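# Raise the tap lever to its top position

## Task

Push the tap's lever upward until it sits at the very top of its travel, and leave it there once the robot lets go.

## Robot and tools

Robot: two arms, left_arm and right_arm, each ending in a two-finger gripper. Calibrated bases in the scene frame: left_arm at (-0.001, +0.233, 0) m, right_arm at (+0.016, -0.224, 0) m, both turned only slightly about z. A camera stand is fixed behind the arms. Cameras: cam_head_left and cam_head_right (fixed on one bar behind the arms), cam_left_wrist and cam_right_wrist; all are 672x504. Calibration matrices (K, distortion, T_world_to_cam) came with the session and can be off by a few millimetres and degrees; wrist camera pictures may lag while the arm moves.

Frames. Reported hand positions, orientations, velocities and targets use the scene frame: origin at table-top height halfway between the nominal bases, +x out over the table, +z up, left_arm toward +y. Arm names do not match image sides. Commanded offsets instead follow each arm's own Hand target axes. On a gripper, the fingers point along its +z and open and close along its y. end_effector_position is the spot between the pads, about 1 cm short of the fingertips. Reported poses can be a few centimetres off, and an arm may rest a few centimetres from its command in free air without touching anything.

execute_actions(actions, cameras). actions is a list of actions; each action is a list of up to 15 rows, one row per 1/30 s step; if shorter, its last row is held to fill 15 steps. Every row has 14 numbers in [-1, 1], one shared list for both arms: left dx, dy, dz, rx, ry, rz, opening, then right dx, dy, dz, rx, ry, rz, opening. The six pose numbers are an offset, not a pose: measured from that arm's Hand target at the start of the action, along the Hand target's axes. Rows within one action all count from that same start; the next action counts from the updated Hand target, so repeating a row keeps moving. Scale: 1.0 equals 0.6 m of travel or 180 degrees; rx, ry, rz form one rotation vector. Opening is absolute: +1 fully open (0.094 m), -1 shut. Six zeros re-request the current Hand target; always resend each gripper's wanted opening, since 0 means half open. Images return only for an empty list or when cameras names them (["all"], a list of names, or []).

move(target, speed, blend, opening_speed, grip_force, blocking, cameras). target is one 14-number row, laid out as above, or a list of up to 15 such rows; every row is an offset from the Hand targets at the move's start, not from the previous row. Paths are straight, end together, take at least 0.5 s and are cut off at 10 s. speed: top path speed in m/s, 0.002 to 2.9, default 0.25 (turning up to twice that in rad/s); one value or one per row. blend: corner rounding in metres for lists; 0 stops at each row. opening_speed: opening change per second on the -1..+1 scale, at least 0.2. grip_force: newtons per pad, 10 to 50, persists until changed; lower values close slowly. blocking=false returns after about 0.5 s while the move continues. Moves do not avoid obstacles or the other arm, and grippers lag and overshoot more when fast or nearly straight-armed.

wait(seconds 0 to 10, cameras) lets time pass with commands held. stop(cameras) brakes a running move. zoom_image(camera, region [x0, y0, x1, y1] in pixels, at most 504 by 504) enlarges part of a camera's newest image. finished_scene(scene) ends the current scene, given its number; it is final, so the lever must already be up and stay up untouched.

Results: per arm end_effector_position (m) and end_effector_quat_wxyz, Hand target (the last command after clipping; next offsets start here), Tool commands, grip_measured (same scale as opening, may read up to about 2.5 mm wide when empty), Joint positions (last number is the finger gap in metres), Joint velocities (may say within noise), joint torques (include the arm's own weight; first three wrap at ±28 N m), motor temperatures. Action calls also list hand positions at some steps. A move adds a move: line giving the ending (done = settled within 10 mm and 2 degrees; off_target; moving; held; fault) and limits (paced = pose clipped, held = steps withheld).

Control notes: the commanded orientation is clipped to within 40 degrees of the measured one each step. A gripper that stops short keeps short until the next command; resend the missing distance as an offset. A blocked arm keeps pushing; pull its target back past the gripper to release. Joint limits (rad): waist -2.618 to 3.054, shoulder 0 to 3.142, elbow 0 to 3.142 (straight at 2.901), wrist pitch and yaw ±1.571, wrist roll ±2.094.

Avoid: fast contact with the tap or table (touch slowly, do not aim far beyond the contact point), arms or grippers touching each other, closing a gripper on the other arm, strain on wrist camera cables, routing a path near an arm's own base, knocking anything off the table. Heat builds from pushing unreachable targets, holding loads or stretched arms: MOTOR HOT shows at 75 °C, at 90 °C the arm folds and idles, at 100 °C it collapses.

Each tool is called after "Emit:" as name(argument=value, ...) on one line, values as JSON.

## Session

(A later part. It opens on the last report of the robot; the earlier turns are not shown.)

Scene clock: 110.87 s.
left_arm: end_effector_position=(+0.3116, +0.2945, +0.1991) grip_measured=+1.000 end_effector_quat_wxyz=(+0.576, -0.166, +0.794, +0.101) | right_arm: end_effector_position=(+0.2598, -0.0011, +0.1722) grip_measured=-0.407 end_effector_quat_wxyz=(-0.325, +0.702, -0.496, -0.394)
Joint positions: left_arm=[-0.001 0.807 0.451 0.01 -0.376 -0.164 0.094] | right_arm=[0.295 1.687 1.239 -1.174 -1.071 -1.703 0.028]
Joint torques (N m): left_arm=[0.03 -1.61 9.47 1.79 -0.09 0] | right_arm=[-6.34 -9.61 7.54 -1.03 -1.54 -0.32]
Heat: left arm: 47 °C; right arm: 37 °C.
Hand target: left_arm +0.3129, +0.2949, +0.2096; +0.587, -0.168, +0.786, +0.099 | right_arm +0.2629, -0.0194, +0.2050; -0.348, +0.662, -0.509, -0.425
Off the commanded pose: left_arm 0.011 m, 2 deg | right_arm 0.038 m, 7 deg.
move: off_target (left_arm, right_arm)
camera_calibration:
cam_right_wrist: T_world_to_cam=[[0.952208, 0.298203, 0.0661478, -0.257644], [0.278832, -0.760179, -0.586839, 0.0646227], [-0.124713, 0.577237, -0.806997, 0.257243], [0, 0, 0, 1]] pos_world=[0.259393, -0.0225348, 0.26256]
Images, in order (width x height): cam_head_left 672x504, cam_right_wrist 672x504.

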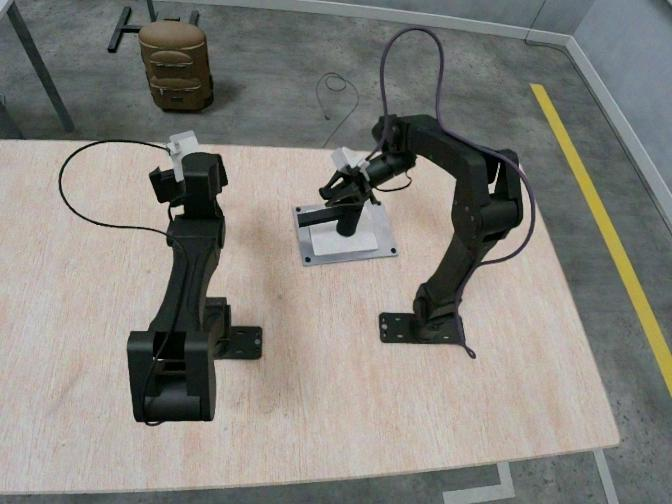

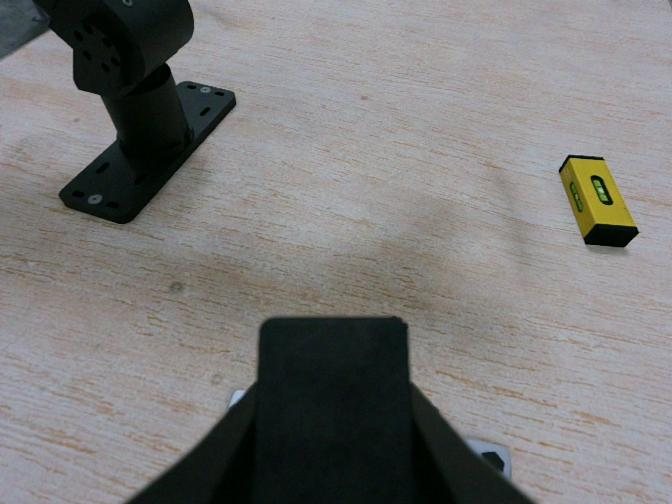

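Emit:
move(target=[[0,0,0,0,0,0,1,0.032,-0.001,0.047,0,0,0,-0.5],[0,0,0,0,0,0,1,0.032,-0.001,0.047,0,0,0,1]], speed=0.05, opening_speed=1, cameras=["cam_right_wrist","cam_head_left"])

Emit:
zoom_image(camera="cam_head_left", region=[270, 130, 430, 280])

Emit:
move(target=[0,0,0,0,0,0,1,-0.103,0.008,-0.097,0,0,0,1], speed=0.1, cameras=["cam_right_wrist","cam_head_left","cam_head_right"])

Emit:
zoom_image(camera="cam_head_left", region=[270, 130, 430, 280])

Emit:
zoom_image(camera="cam_head_right", region=[270, 130, 430, 280])

Scene clock: 129.63 s.
left_arm: end_effector_position=(+0.3116, +0.2945, +0.1991) grip_measured=+1.000 end_effector_quat_wxyz=(+0.576, -0.166, +0.794, +0.101) | right_arm: end_effector_position=(+0.2621, -0.0023, +0.1704) grip_measured=+0.998 end_effector_quat_wxyz=(-0.337, +0.671, -0.513, -0.416)
Joint positions: left_arm=[-0.001 0.807 0.451 0.01 -0.376 -0.164 0.094] | right_arm=[0.273 1.687 1.194 -1.125 -1.128 -1.652 0.094]
Joint torques (N m): left_arm=[0.05 -1.62 9.46 1.79 -0.09 0] | right_arm=[-0.35 -8.05 4.08 0.36 -0.96 0.02]
Heat: left arm: 48 °C; right arm: 38 °C.
Hand target: left_arm +0.3129, +0.2949, +0.2096; +0.587, -0.168, +0.786, +0.099 | right_arm +0.2600, -0.0014, +0.1762; -0.348, +0.662, -0.509, -0.425
Off the commanded pose: left_arm 0.011 m, 2 deg | right_arm 0.006 m, 2 deg.
move: off_target (left_arm); target 2's new opening was sent with right_arm's hand 0.005 m and 4 deg from that target
camera_calibration:
cam_right_wrist: T_world_to_cam=[[0.968006, 0.249476, 0.0269326, -0.257012], [0.209451, -0.744231, -0.634233, 0.0882201], [-0.138182, 0.619582, -0.772673, 0.254488], [0, 0, 0, 1]] pos_world=[0.265477, -0.0279017, 0.25951]
Images, in order (width x height): cam_head_left 672x504, cam_right_wrist 672x504.

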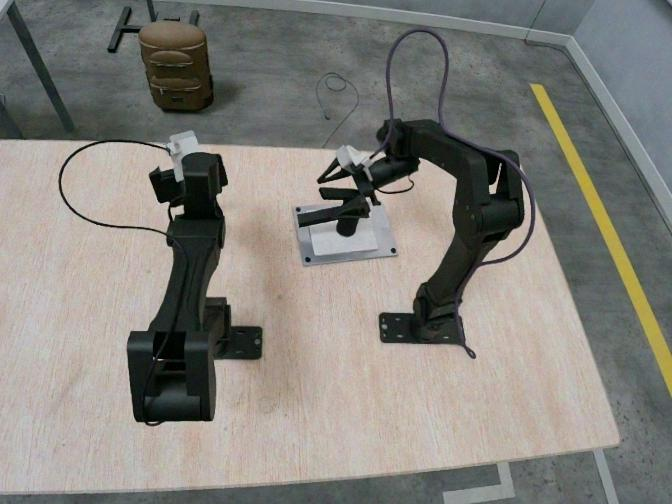

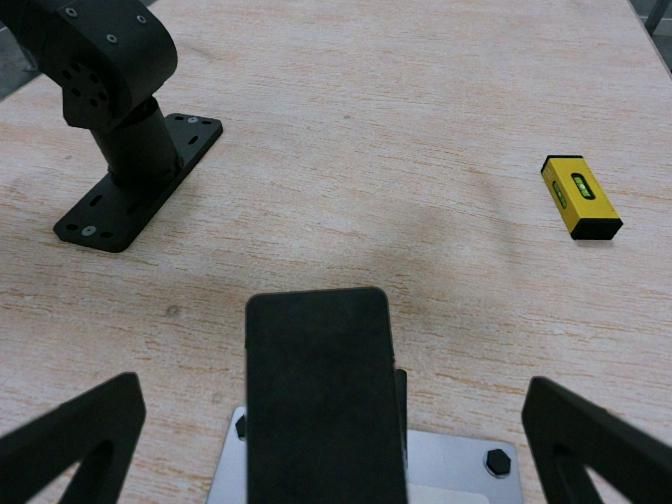

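Scaled by 3.150 from the camera's 672x504 image, which has a finer 960x720 frame.

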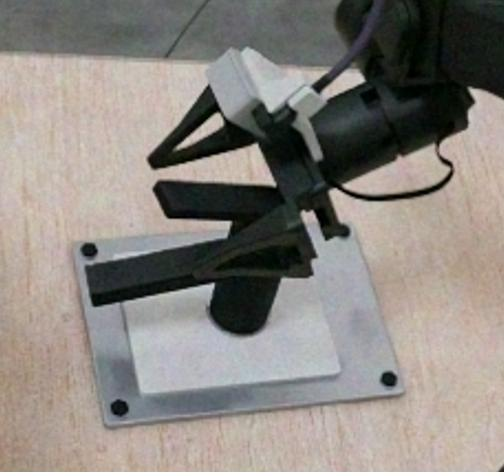

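Scene clock: 131.13 s.
left_arm: end_effector_position=(+0.3116, +0.2945, +0.1991) grip_measured=+1.000 end_effector_quat_wxyz=(+0.576, -0.166, +0.794, +0.101) | right_arm: end_effector_position=(+0.2595, -0.0313, +0.2412) grip_measured=+0.998 end_effector_quat_wxyz=(-0.340, +0.654, -0.531, -0.418)
Joint positions: left_arm=[-0.001 0.807 0.451 0.01 -0.376 -0.164 0.094] | right_arm=[0.171 1.65 1.424 -1.546 -1.129 -1.792 0.094]
Joint torques (N m): left_arm=[0.05 -1.58 9.48 1.79 -0.08 0] | right_arm=[-0.4 -8.34 6.64 -0.08 -0.8 -0.13]
Heat: left arm: 48 °C; right arm: 38 °C.
Hand target: left_arm +0.3129, +0.2949, +0.2096; +0.587, -0.168, +0.786, +0.099 | right_arm +0.2600, -0.0311, +0.2559; -0.348, +0.662, -0.509, -0.425
Off the commanded pose: left_arm 0.011 m, 2 deg | right_arm 0.015 m, 3 deg.
joint sent to its limit (right arm) — joint 4 (wrist pitch), lower limit. The joint targets still meet the commanded pose.
move: off_target (left_arm, right_arm)
camera_calibration:
cam_right_wrist: T_world_to_cam=[[0.978172, 0.207788, 0.00186699, -0.247099], [0.160523, -0.749902, -0.641778, 0.126492], [-0.131954, 0.628069, -0.766888, 0.324055], [0, 0, 0, 1]] pos_world=[0.264161, -0.0573279, 0.330155]
Images, in order (width x height): cam_head_left 672x504, cam_head_right 672x504, cam_right_wrist 672x504.

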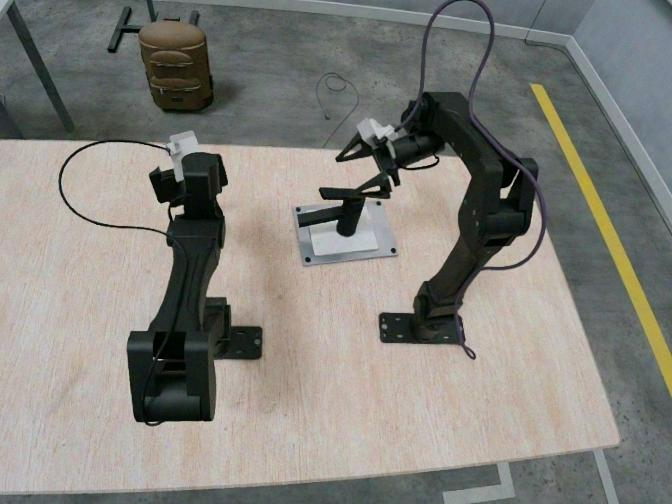

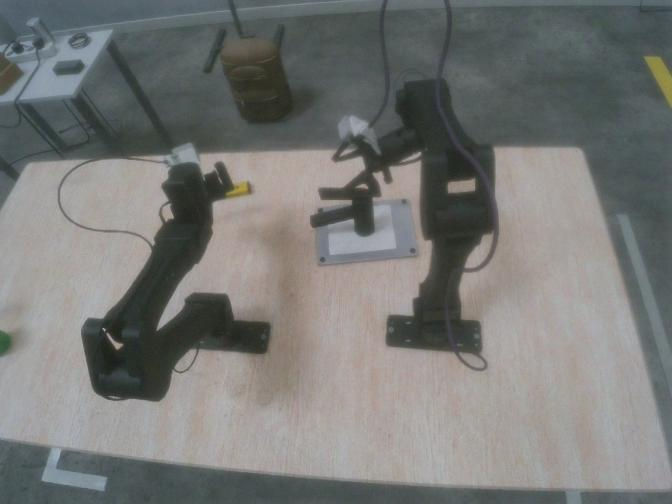

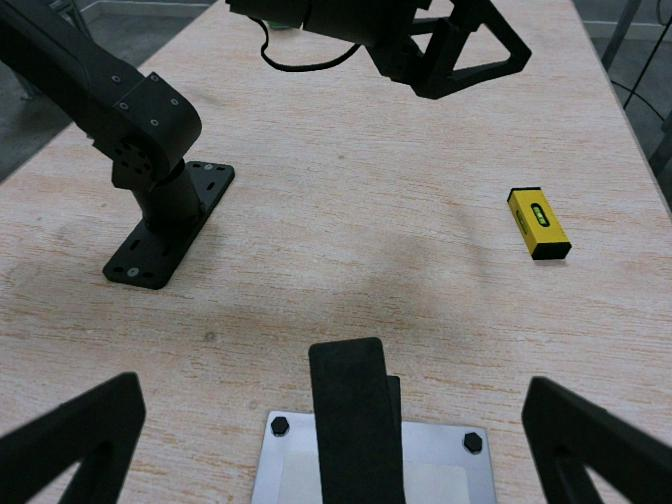

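Scaled by 3.150 from the camera's 672x504 image, which has a finer 960x720 frame.

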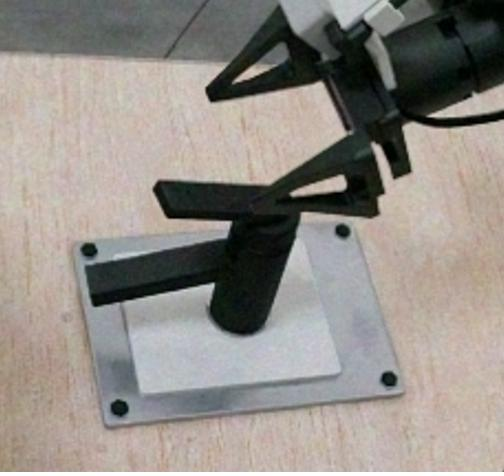

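Scaled by 3.150 from the camera's 672x504 image, which has a finer 960x720 frame.

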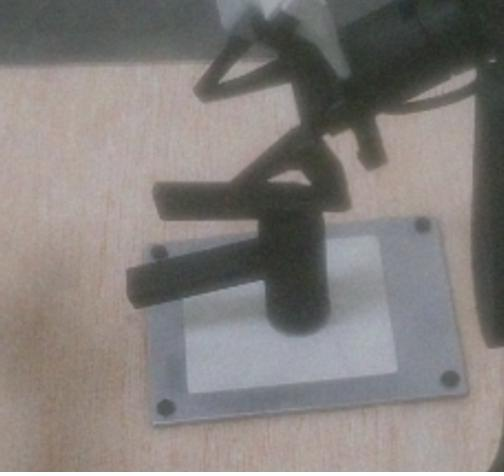

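Emit:
finished_scene(scene=1)

The scene is finished: the task was done.


## Next scene

The same job, from a new start.

Emit:
execute_actions(actions=[])

Emit:
zoom_image(camera="cam_head_left", region=[270, 130, 430, 280])

Emit:
zoom_image(camera="cam_head_right", region=[270, 130, 430, 280])

Scene clock: 0.00 s.
left_arm: end_effector_position=(+0.3987, +0.2181, +0.0901) grip_measured=+1.000 end_effector_quat_wxyz=(+0.578, +0.001, +0.816, -0.018) | right_arm: end_effector_position=(+0.4109, -0.2845, +0.1093) grip_measured=+1.000 end_effector_quat_wxyz=(+0.599, +0.110, +0.787, -0.100)
Joint positions: left_arm=[-0.028 1.583 0.364 0.88 -0.012 -0.034 0.094] | right_arm=[0.017 1.559 0.356 0.929 0.255 0.044 0.094]
Joint velocities: within noise
Joint torques (N m): no reading
Motor temperatures (°C): left_arm=[31 29 34 31 29 28 27] | right_arm=[29 28 30 28 28 27 28]
Heat: left arm: 34 °C; right arm: 30 °C.
Hand target: left_arm +0.4024, +0.2179, +0.0993; +0.589, +0.001, +0.808, -0.018 | right_arm +0.4124, -0.2848, +0.1136; +0.604, +0.111, +0.783, -0.100
Tool commands: left_gripper/opening=+1.0 right_gripper/opening=+1.0
camera_calibration:
cam_left_wrist: T_world_to_cam=[[0.0140906, -0.999425, 0.0308483, 0.210509], [-0.711841, -0.0316924, -0.701625, 0.389701], [0.702199, -0.0120728, -0.711878, -0.129206], [0, 0, 0, 1]] pos_world=[0.365167, 0.221178, 0.174951]
cam_right_wrist: T_world_to_cam=[[-0.291751, -0.956082, 0.0280848, -0.15444], [-0.627192, 0.169055, -0.760297, 0.425755], [0.722158, -0.239432, -0.648969, -0.208645], [0, 0, 0, 1]] pos_world=[0.372647, -0.26959, 0.192633]

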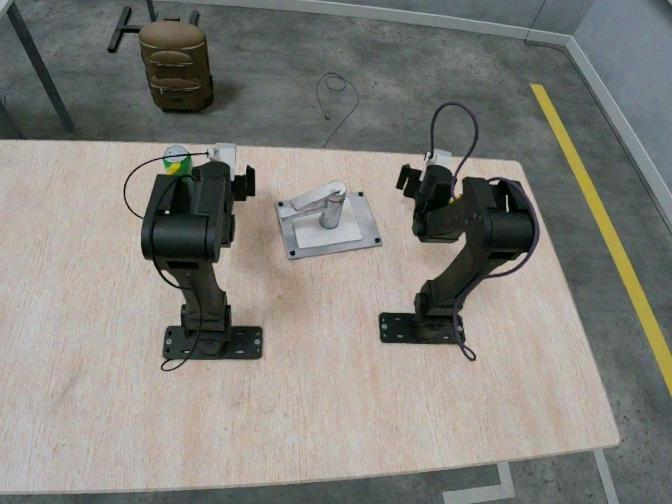

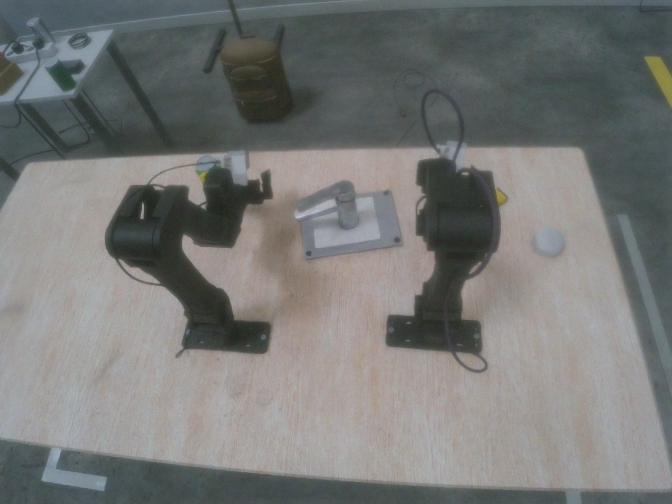

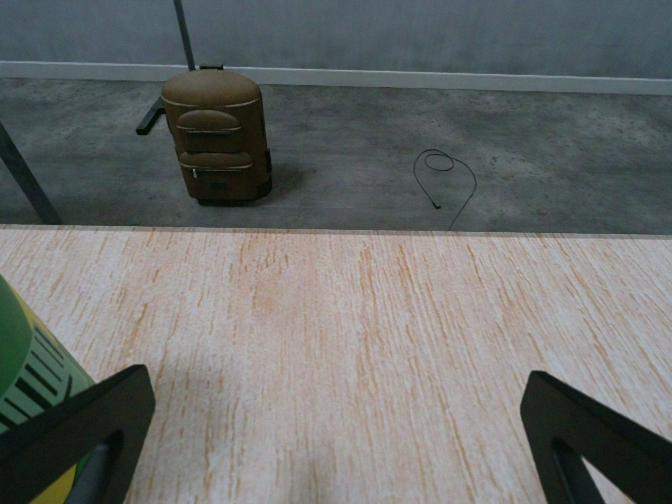

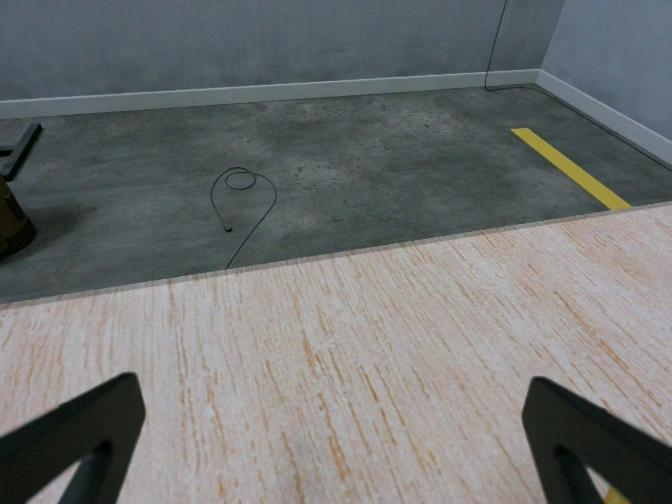

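Scaled by 3.150 from the camera's 672x504 image, which has a finer 960x720 frame.

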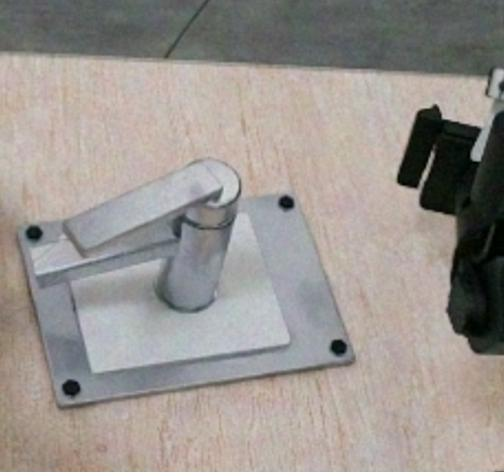

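Scaled by 3.150 from the camera's 672x504 image, which has a finer 960x720 frame.

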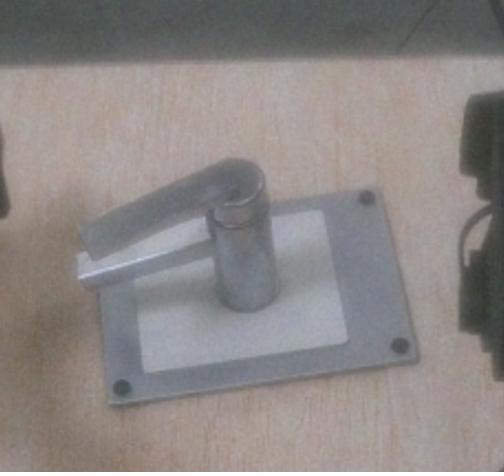

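Emit:
move(target=[[0,0,0,0,0,0,1,-0.309,0.055,-0.248,-0.277,0.075,-0.272,1],[0,0,0,0,0,0,1,-0.081,0.447,-0.436,-0.553,0.149,-0.544,1]], blend=0.03, speed=0.35, cameras=["cam_right_wrist","cam_head_left"])

Scene clock: 42.50 s.
left_arm: end_effector_position=(+0.3987, +0.2181, +0.0901) grip_measured=+1.000 end_effector_quat_wxyz=(+0.578, +0.001, +0.816, -0.018) | right_arm: end_effector_position=(+0.2604, +0.0442, +0.2165) grip_measured=+1.000 end_effector_quat_wxyz=(-0.104, +0.850, -0.507, -0.100)
Joint positions: left_arm=[-0.028 1.583 0.364 0.88 -0.012 -0.034 0.094] | right_arm=[0.761 1.837 1.943 -1.541 -0.256 -1.345 0.094]
Joint torques (N m): left_arm=[0.05 -5.82 6.84 1.86 0.01 0.01] | right_arm=[-0.38 -7.32 7.09 0.6 -0.19 -0.11]
Motor temperatures (°C): left_arm=[31 31 36 43 29 28 27] | right_arm=[29 29 32 33 28 27 28]
Heat: left arm: 43 °C; right arm: 33 °C.
Hand target: left_arm +0.4024, +0.2179, +0.0993; +0.589, +0.001, +0.808, -0.018 | right_arm +0.2620, +0.0450, +0.2201; -0.064, +0.856, -0.500, -0.113
Off the commanded pose: left_arm 0.010 m, 2 deg | right_arm 0.004 m, 5 deg.
joint sent to its limit (right arm) — joint 4 (wrist pitch), lower limit. The joint targets are off in orientation, not in position.
move: off_target (right_arm)
camera_calibration:
cam_right_wrist: T_world_to_cam=[[0.881369, 0.466455, 0.0748883, -0.265487], [0.450901, -0.877877, 0.161309, -0.0767627], [0.140986, -0.108406, -0.984058, 0.266288], [0, 0, 0, 1]] pos_world=[0.231061, 0.0853167, 0.294307]
Images, in order (width x height): cam_head_left 672x504, cam_right_wrist 672x504.

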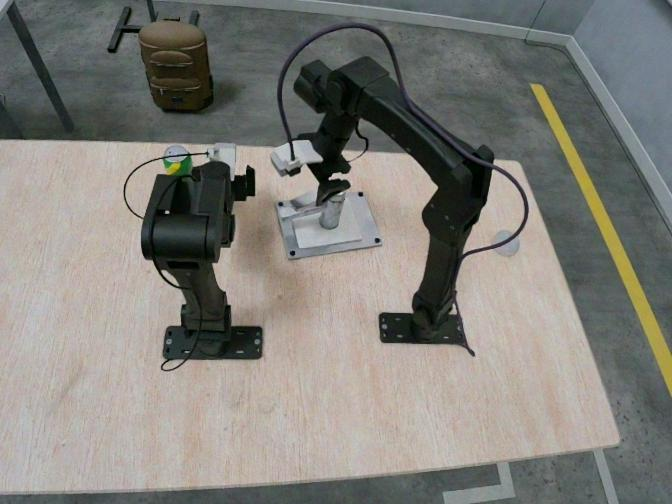

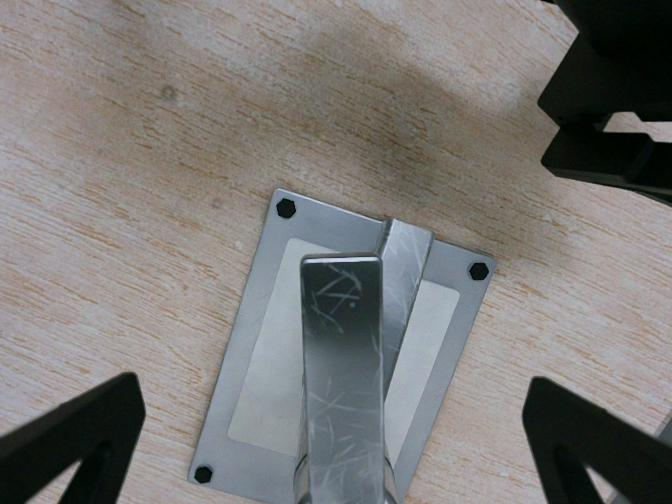

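Emit:
move(target=[[0,0,0,0,0,0,1,0.0225,-0.005,0.115,0,0,0,1],[0,0,0,0,0,0,1,0.0225,-0.005,0.115,0,0,0,-0.5]], speed=0.12, opening_speed=0.8, cameras=["cam_right_wrist","cam_head_left"])

Scene clock: 50.57 s.
left_arm: end_effector_position=(+0.3987, +0.2181, +0.0901) grip_measured=+1.000 end_effector_quat_wxyz=(+0.578, +0.001, +0.816, -0.018) | right_arm: end_effector_position=(+0.2647, +0.0481, +0.1560) grip_measured=-0.371 end_effector_quat_wxyz=(-0.070, +0.855, -0.502, -0.107)
Joint positions: left_arm=[-0.028 1.583 0.364 0.88 -0.012 -0.034 0.094] | right_arm=[0.765 1.877 1.757 -1.386 -0.248 -1.364 0.03]
Joint torques (N m): left_arm=[0.05 -5.83 6.86 1.86 0.01 0] | right_arm=[0.49 -7.98 4.64 0.6 -0.22 0]
Heat: left arm: 44 °C; right arm: 32 °C.
Hand target: left_arm +0.4024, +0.2179, +0.0993; +0.589, +0.001, +0.808, -0.018 | right_arm +0.2622, +0.0505, +0.1500; -0.064, +0.856, -0.500, -0.113
Off the commanded pose: left_arm 0.010 m, 2 deg | right_arm 0.007 m, 1 deg.
move: done
camera_calibration:
cam_right_wrist: T_world_to_cam=[[0.872727, 0.488052, 0.0123834, -0.255679], [0.477703, -0.858906, 0.184607, -0.0772061], [0.100734, -0.155196, -0.982734, 0.21936], [0, 0, 0, 1]] pos_world=[0.237923, 0.0925156, 0.232991]
Images, in order (width x height): cam_head_left 672x504, cam_right_wrist 672x504.

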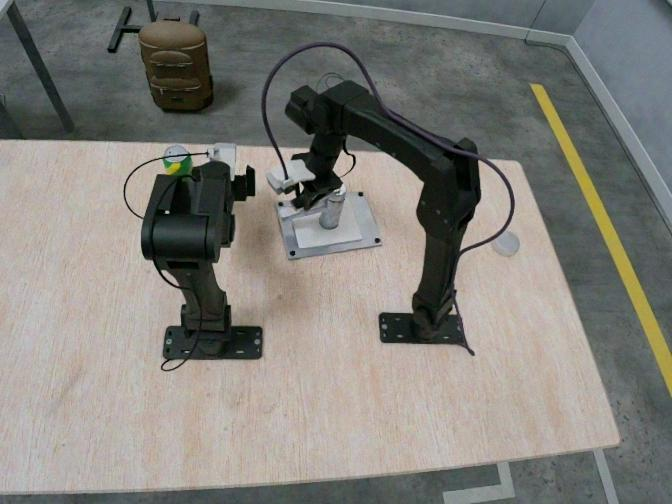

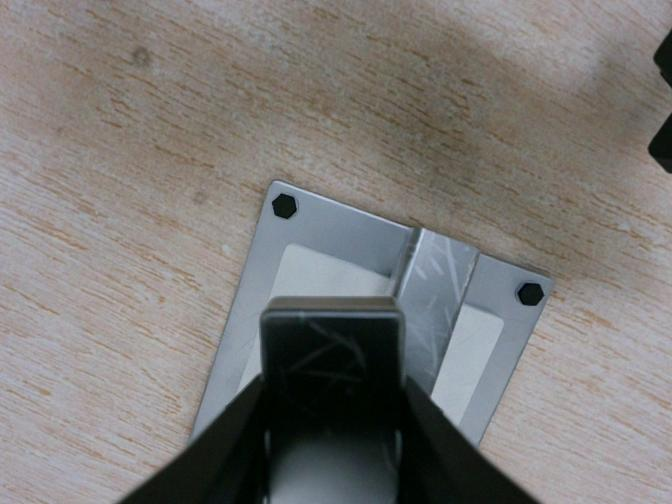

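Emit:
move(target=[[0,0,0,0,0,0,1,-0.005,0,-0.059,0,-0.083,0,-0.5],[0,0,0,0,0,0,1,0.008,0,-0.110,0,-0.167,0,-0.5]], speed=0.08, blend=0.01, cameras=["cam_right_wrist","cam_head_left","cam_head_right"])

Emit:
zoom_image(camera="cam_head_left", region=[250, 130, 410, 280])

Scene clock: 65.77 s.
left_arm: end_effector_position=(+0.3987, +0.2181, +0.0901) grip_measured=+1.000 end_effector_quat_wxyz=(+0.578, +0.001, +0.816, -0.018) | right_arm: end_effector_position=(+0.2701, +0.0338, +0.1887) grip_measured=-0.372 end_effector_quat_wxyz=(-0.169, +0.814, -0.466, -0.302)
Joint positions: left_arm=[-0.028 1.583 0.364 0.88 -0.012 -0.034 0.094] | right_arm=[0.519 1.902 1.771 -1.509 -0.705 -1.667 0.03]
Joint torques (N m): left_arm=[0.05 -5.85 6.86 1.85 0.01 0] | right_arm=[-3.04 -9.89 8.29 -0.3 -1.31 -0.12]
Heat: left arm: 45 °C; right arm: 32 °C.
Hand target: left_arm +0.4024, +0.2179, +0.0993; +0.589, +0.001, +0.808, -0.018 | right_arm +0.2729, +0.0318, +0.2126; -0.192, +0.798, -0.466, -0.331
Off the commanded pose: left_arm 0.010 m, 2 deg | right_arm 0.024 m, 5 deg.
joint sent to its limit (right arm) — joint 4 (wrist pitch), lower limit. The joint targets still meet the commanded pose.
move: off_target (right_arm)
camera_calibration:
cam_right_wrist: T_world_to_cam=[[0.859151, 0.511687, -0.00606692, -0.247398], [0.492342, -0.829785, -0.262786, -0.0185279], [-0.139499, 0.222786, -0.964835, 0.297426], [0, 0, 0, 1]] pos_world=[0.263165, 0.0449539, 0.280597]
Images, in order (width x height): cam_head_left 672x504, cam_head_right 672x504, cam_right_wrist 672x504.

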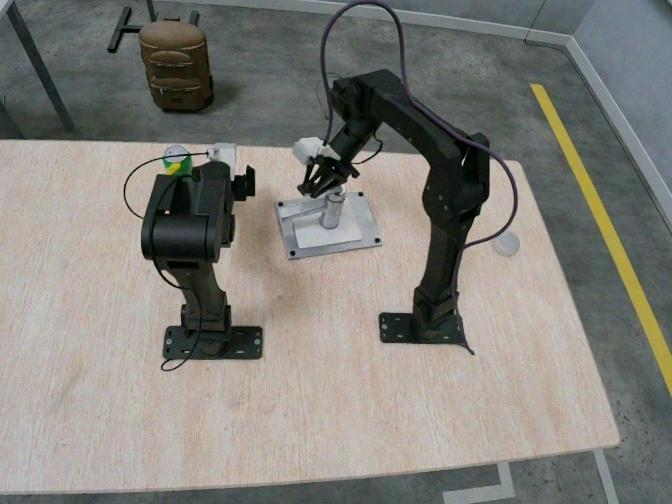

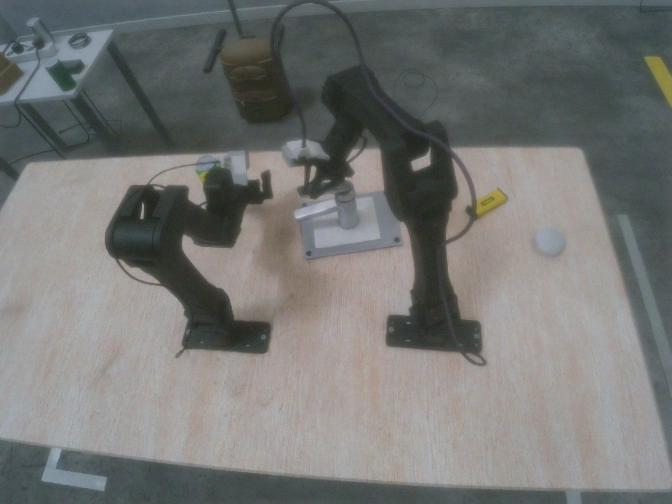

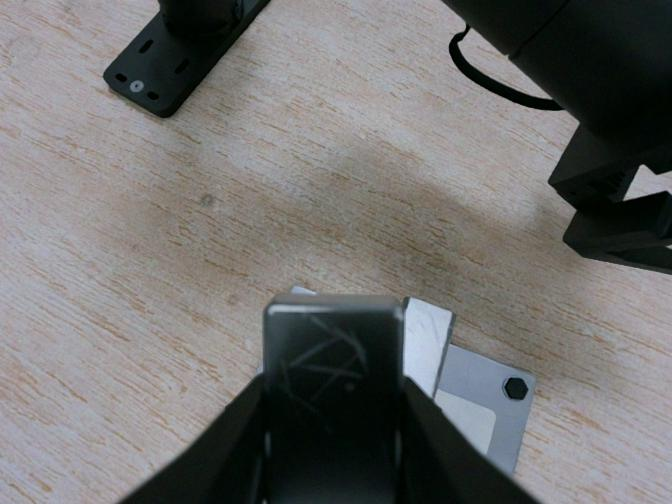

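Scaled by 3.150 from the camera's 672x504 image, which has a finer 960x720 frame.

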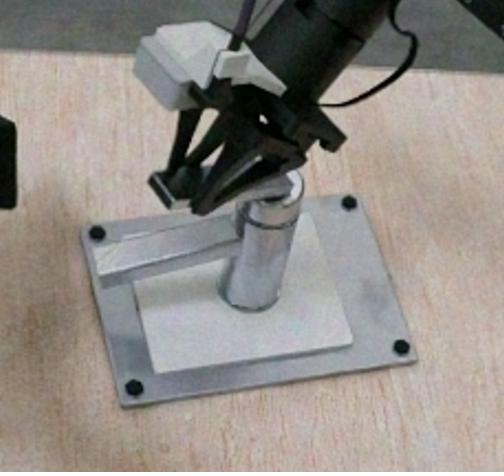

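Emit:
move(target=[0,0,0,0,0,0,1,-0.0093,0,-0.0475,0,-0.055,0,-0.5], speed=0.06, cameras=["cam_right_wrist","cam_head_left"])

Emit:
zoom_image(camera="cam_head_left", region=[250, 130, 410, 280])

Scene clock: 71.23 s.
left_arm: end_effector_position=(+0.3987, +0.2181, +0.0901) grip_measured=+1.000 end_effector_quat_wxyz=(+0.578, +0.001, +0.816, -0.018) | right_arm: end_effector_position=(+0.2703, +0.0329, +0.1906) grip_measured=-0.374 end_effector_quat_wxyz=(-0.207, +0.792, -0.454, -0.353)
Joint positions: left_arm=[-0.028 1.583 0.364 0.88 -0.012 -0.034 0.094] | right_arm=[0.466 1.906 1.715 -1.503 -0.836 -1.747 0.029]
Joint torques (N m): left_arm=[0.03 -5.81 6.86 1.85 0.01 0.01] | right_arm=[-6.75 -14.41 7.71 -0.48 -1.62 -0.1]
Heat: left arm: 45 °C; right arm: 33 °C.
Hand target: left_arm +0.4024, +0.2179, +0.0993; +0.589, +0.001, +0.808, -0.018 | right_arm +0.2810, +0.0177, +0.2367; -0.231, +0.766, -0.448, -0.398
Off the commanded pose: left_arm 0.010 m, 2 deg | right_arm 0.050 m, 7 deg.
joint sent to its limit (right arm) — joint 4 (wrist pitch), lower limit. The joint targets are off in position and orientation.
move: off_target (right_arm)
camera_calibration:
cam_right_wrist: T_world_to_cam=[[0.863492, 0.504281, 0.00910906, -0.25106], [0.467274, -0.793065, -0.390773, 0.0109938], [-0.189835, 0.341686, -0.920442, 0.300723], [0, 0, 0, 1]] pos_world=[0.268739, 0.0325707, 0.283381]
Images, in order (width x height): cam_head_left 672x504, cam_right_wrist 672x504.

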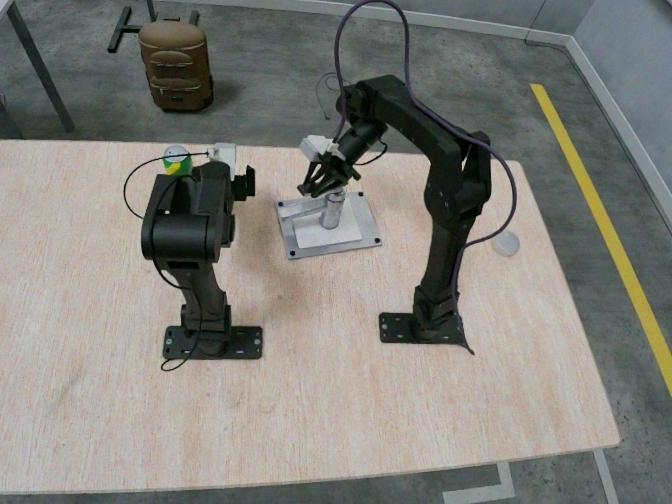

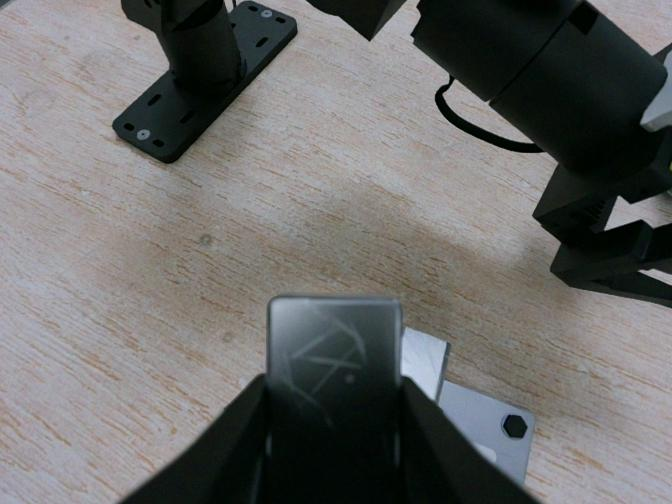

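Scaled by 3.150 from the camera's 672x504 image, which has a finer 960x720 frame.

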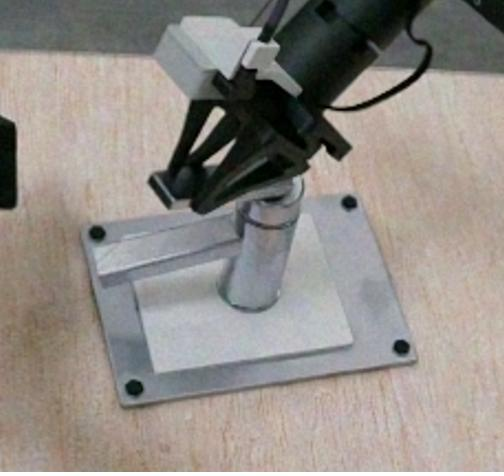

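Emit:
move(target=[[0,0,0,0,0,0,1,0.0415,0.0028,0.0647,0,0.025,0,-0.5],[0,0,0,0,0,0,1,0.0415,0.0028,0.0647,0,0.025,0,1],[0,0,0,0,0,0,1,-0.01,0.0028,-0.03,0,0.025,0,1]], speed=0.1, opening_speed=1.5, cameras=["cam_right_wrist","cam_head_left","cam_head_right"])

Emit:
zoom_image(camera="cam_head_left", region=[250, 130, 410, 280])

Scene clock: 82.83 s.
left_arm: end_effector_position=(+0.3987, +0.2181, +0.0901) grip_measured=+1.000 end_effector_quat_wxyz=(+0.578, +0.001, +0.816, -0.018) | right_arm: end_effector_position=(+0.2868, +0.0054, +0.2365) grip_measured=+0.998 end_effector_quat_wxyz=(-0.260, +0.767, -0.492, -0.320)
Joint positions: left_arm=[-0.028 1.583 0.364 0.88 -0.012 -0.034 0.094] | right_arm=[0.366 1.81 1.772 -1.544 -0.85 -1.698 0.094]
Joint torques (N m): left_arm=[0.05 -5.82 6.84 1.85 0.01 0.01] | right_arm=[-0.31 -9.61 6.74 0.21 -0.78 0.07]
Heat: left arm: 46 °C; right arm: 33 °C.
Hand target: left_arm +0.4024, +0.2179, +0.0993; +0.589, +0.001, +0.808, -0.018 | right_arm +0.2850, +0.0071, +0.2520; -0.214, +0.781, -0.457, -0.368
Off the commanded pose: left_arm 0.010 m, 2 deg | right_arm 0.016 m, 9 deg.
joint sent to its limit (right arm) — joint 4 (wrist pitch), lower limit. The joint targets are off in orientation, not in position.
move: off_target (right_arm)
camera_calibration:
cam_right_wrist: T_world_to_cam=[[0.919746, 0.383179, 0.0850982, -0.285271], [0.384367, -0.835292, -0.393127, 0.0240611], [-0.0795558, 0.394286, -0.915538, 0.322418], [0, 0, 0, 1]] pos_world=[0.278778, 0.00228265, 0.328921]
Images, in order (width x height): cam_head_left 672x504, cam_head_right 672x504, cam_right_wrist 672x504.

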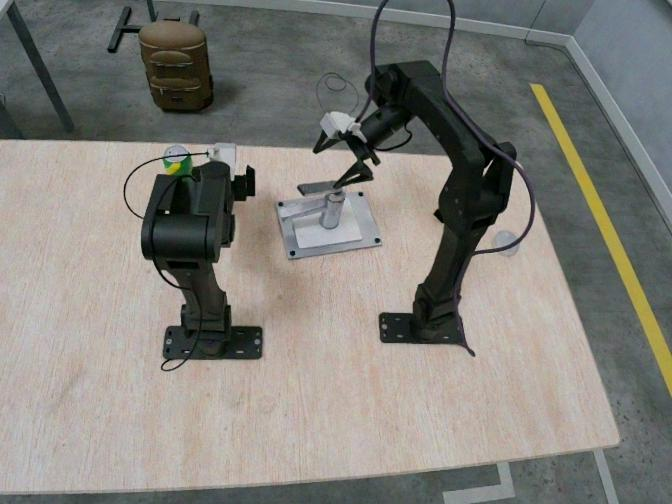

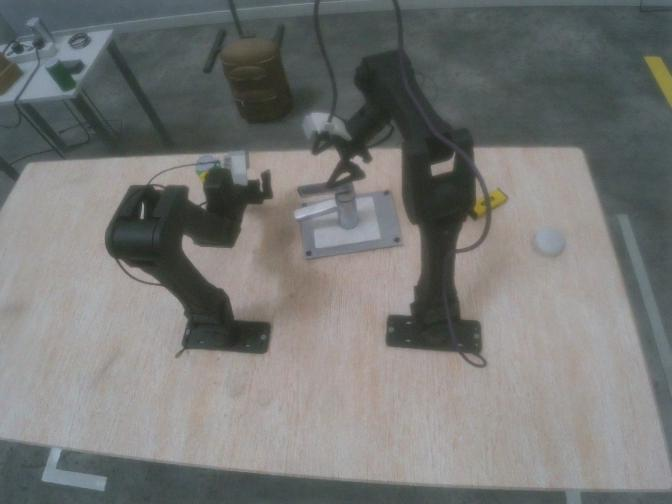

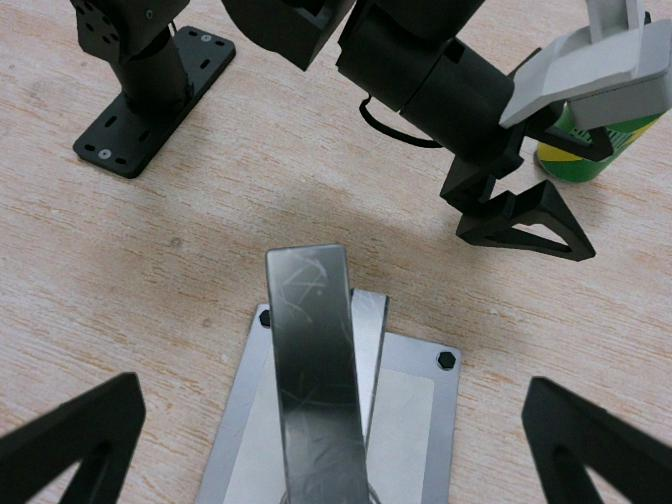

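Scaled by 3.150 from the camera's 672x504 image, which has a finer 960x720 frame.

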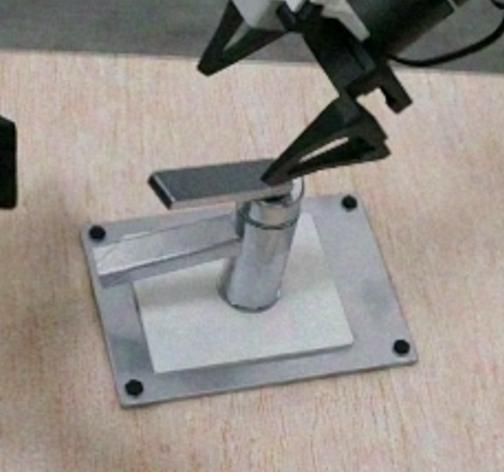

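Emit:
finished_scene(scene=2)

The scene is finished: the task was done.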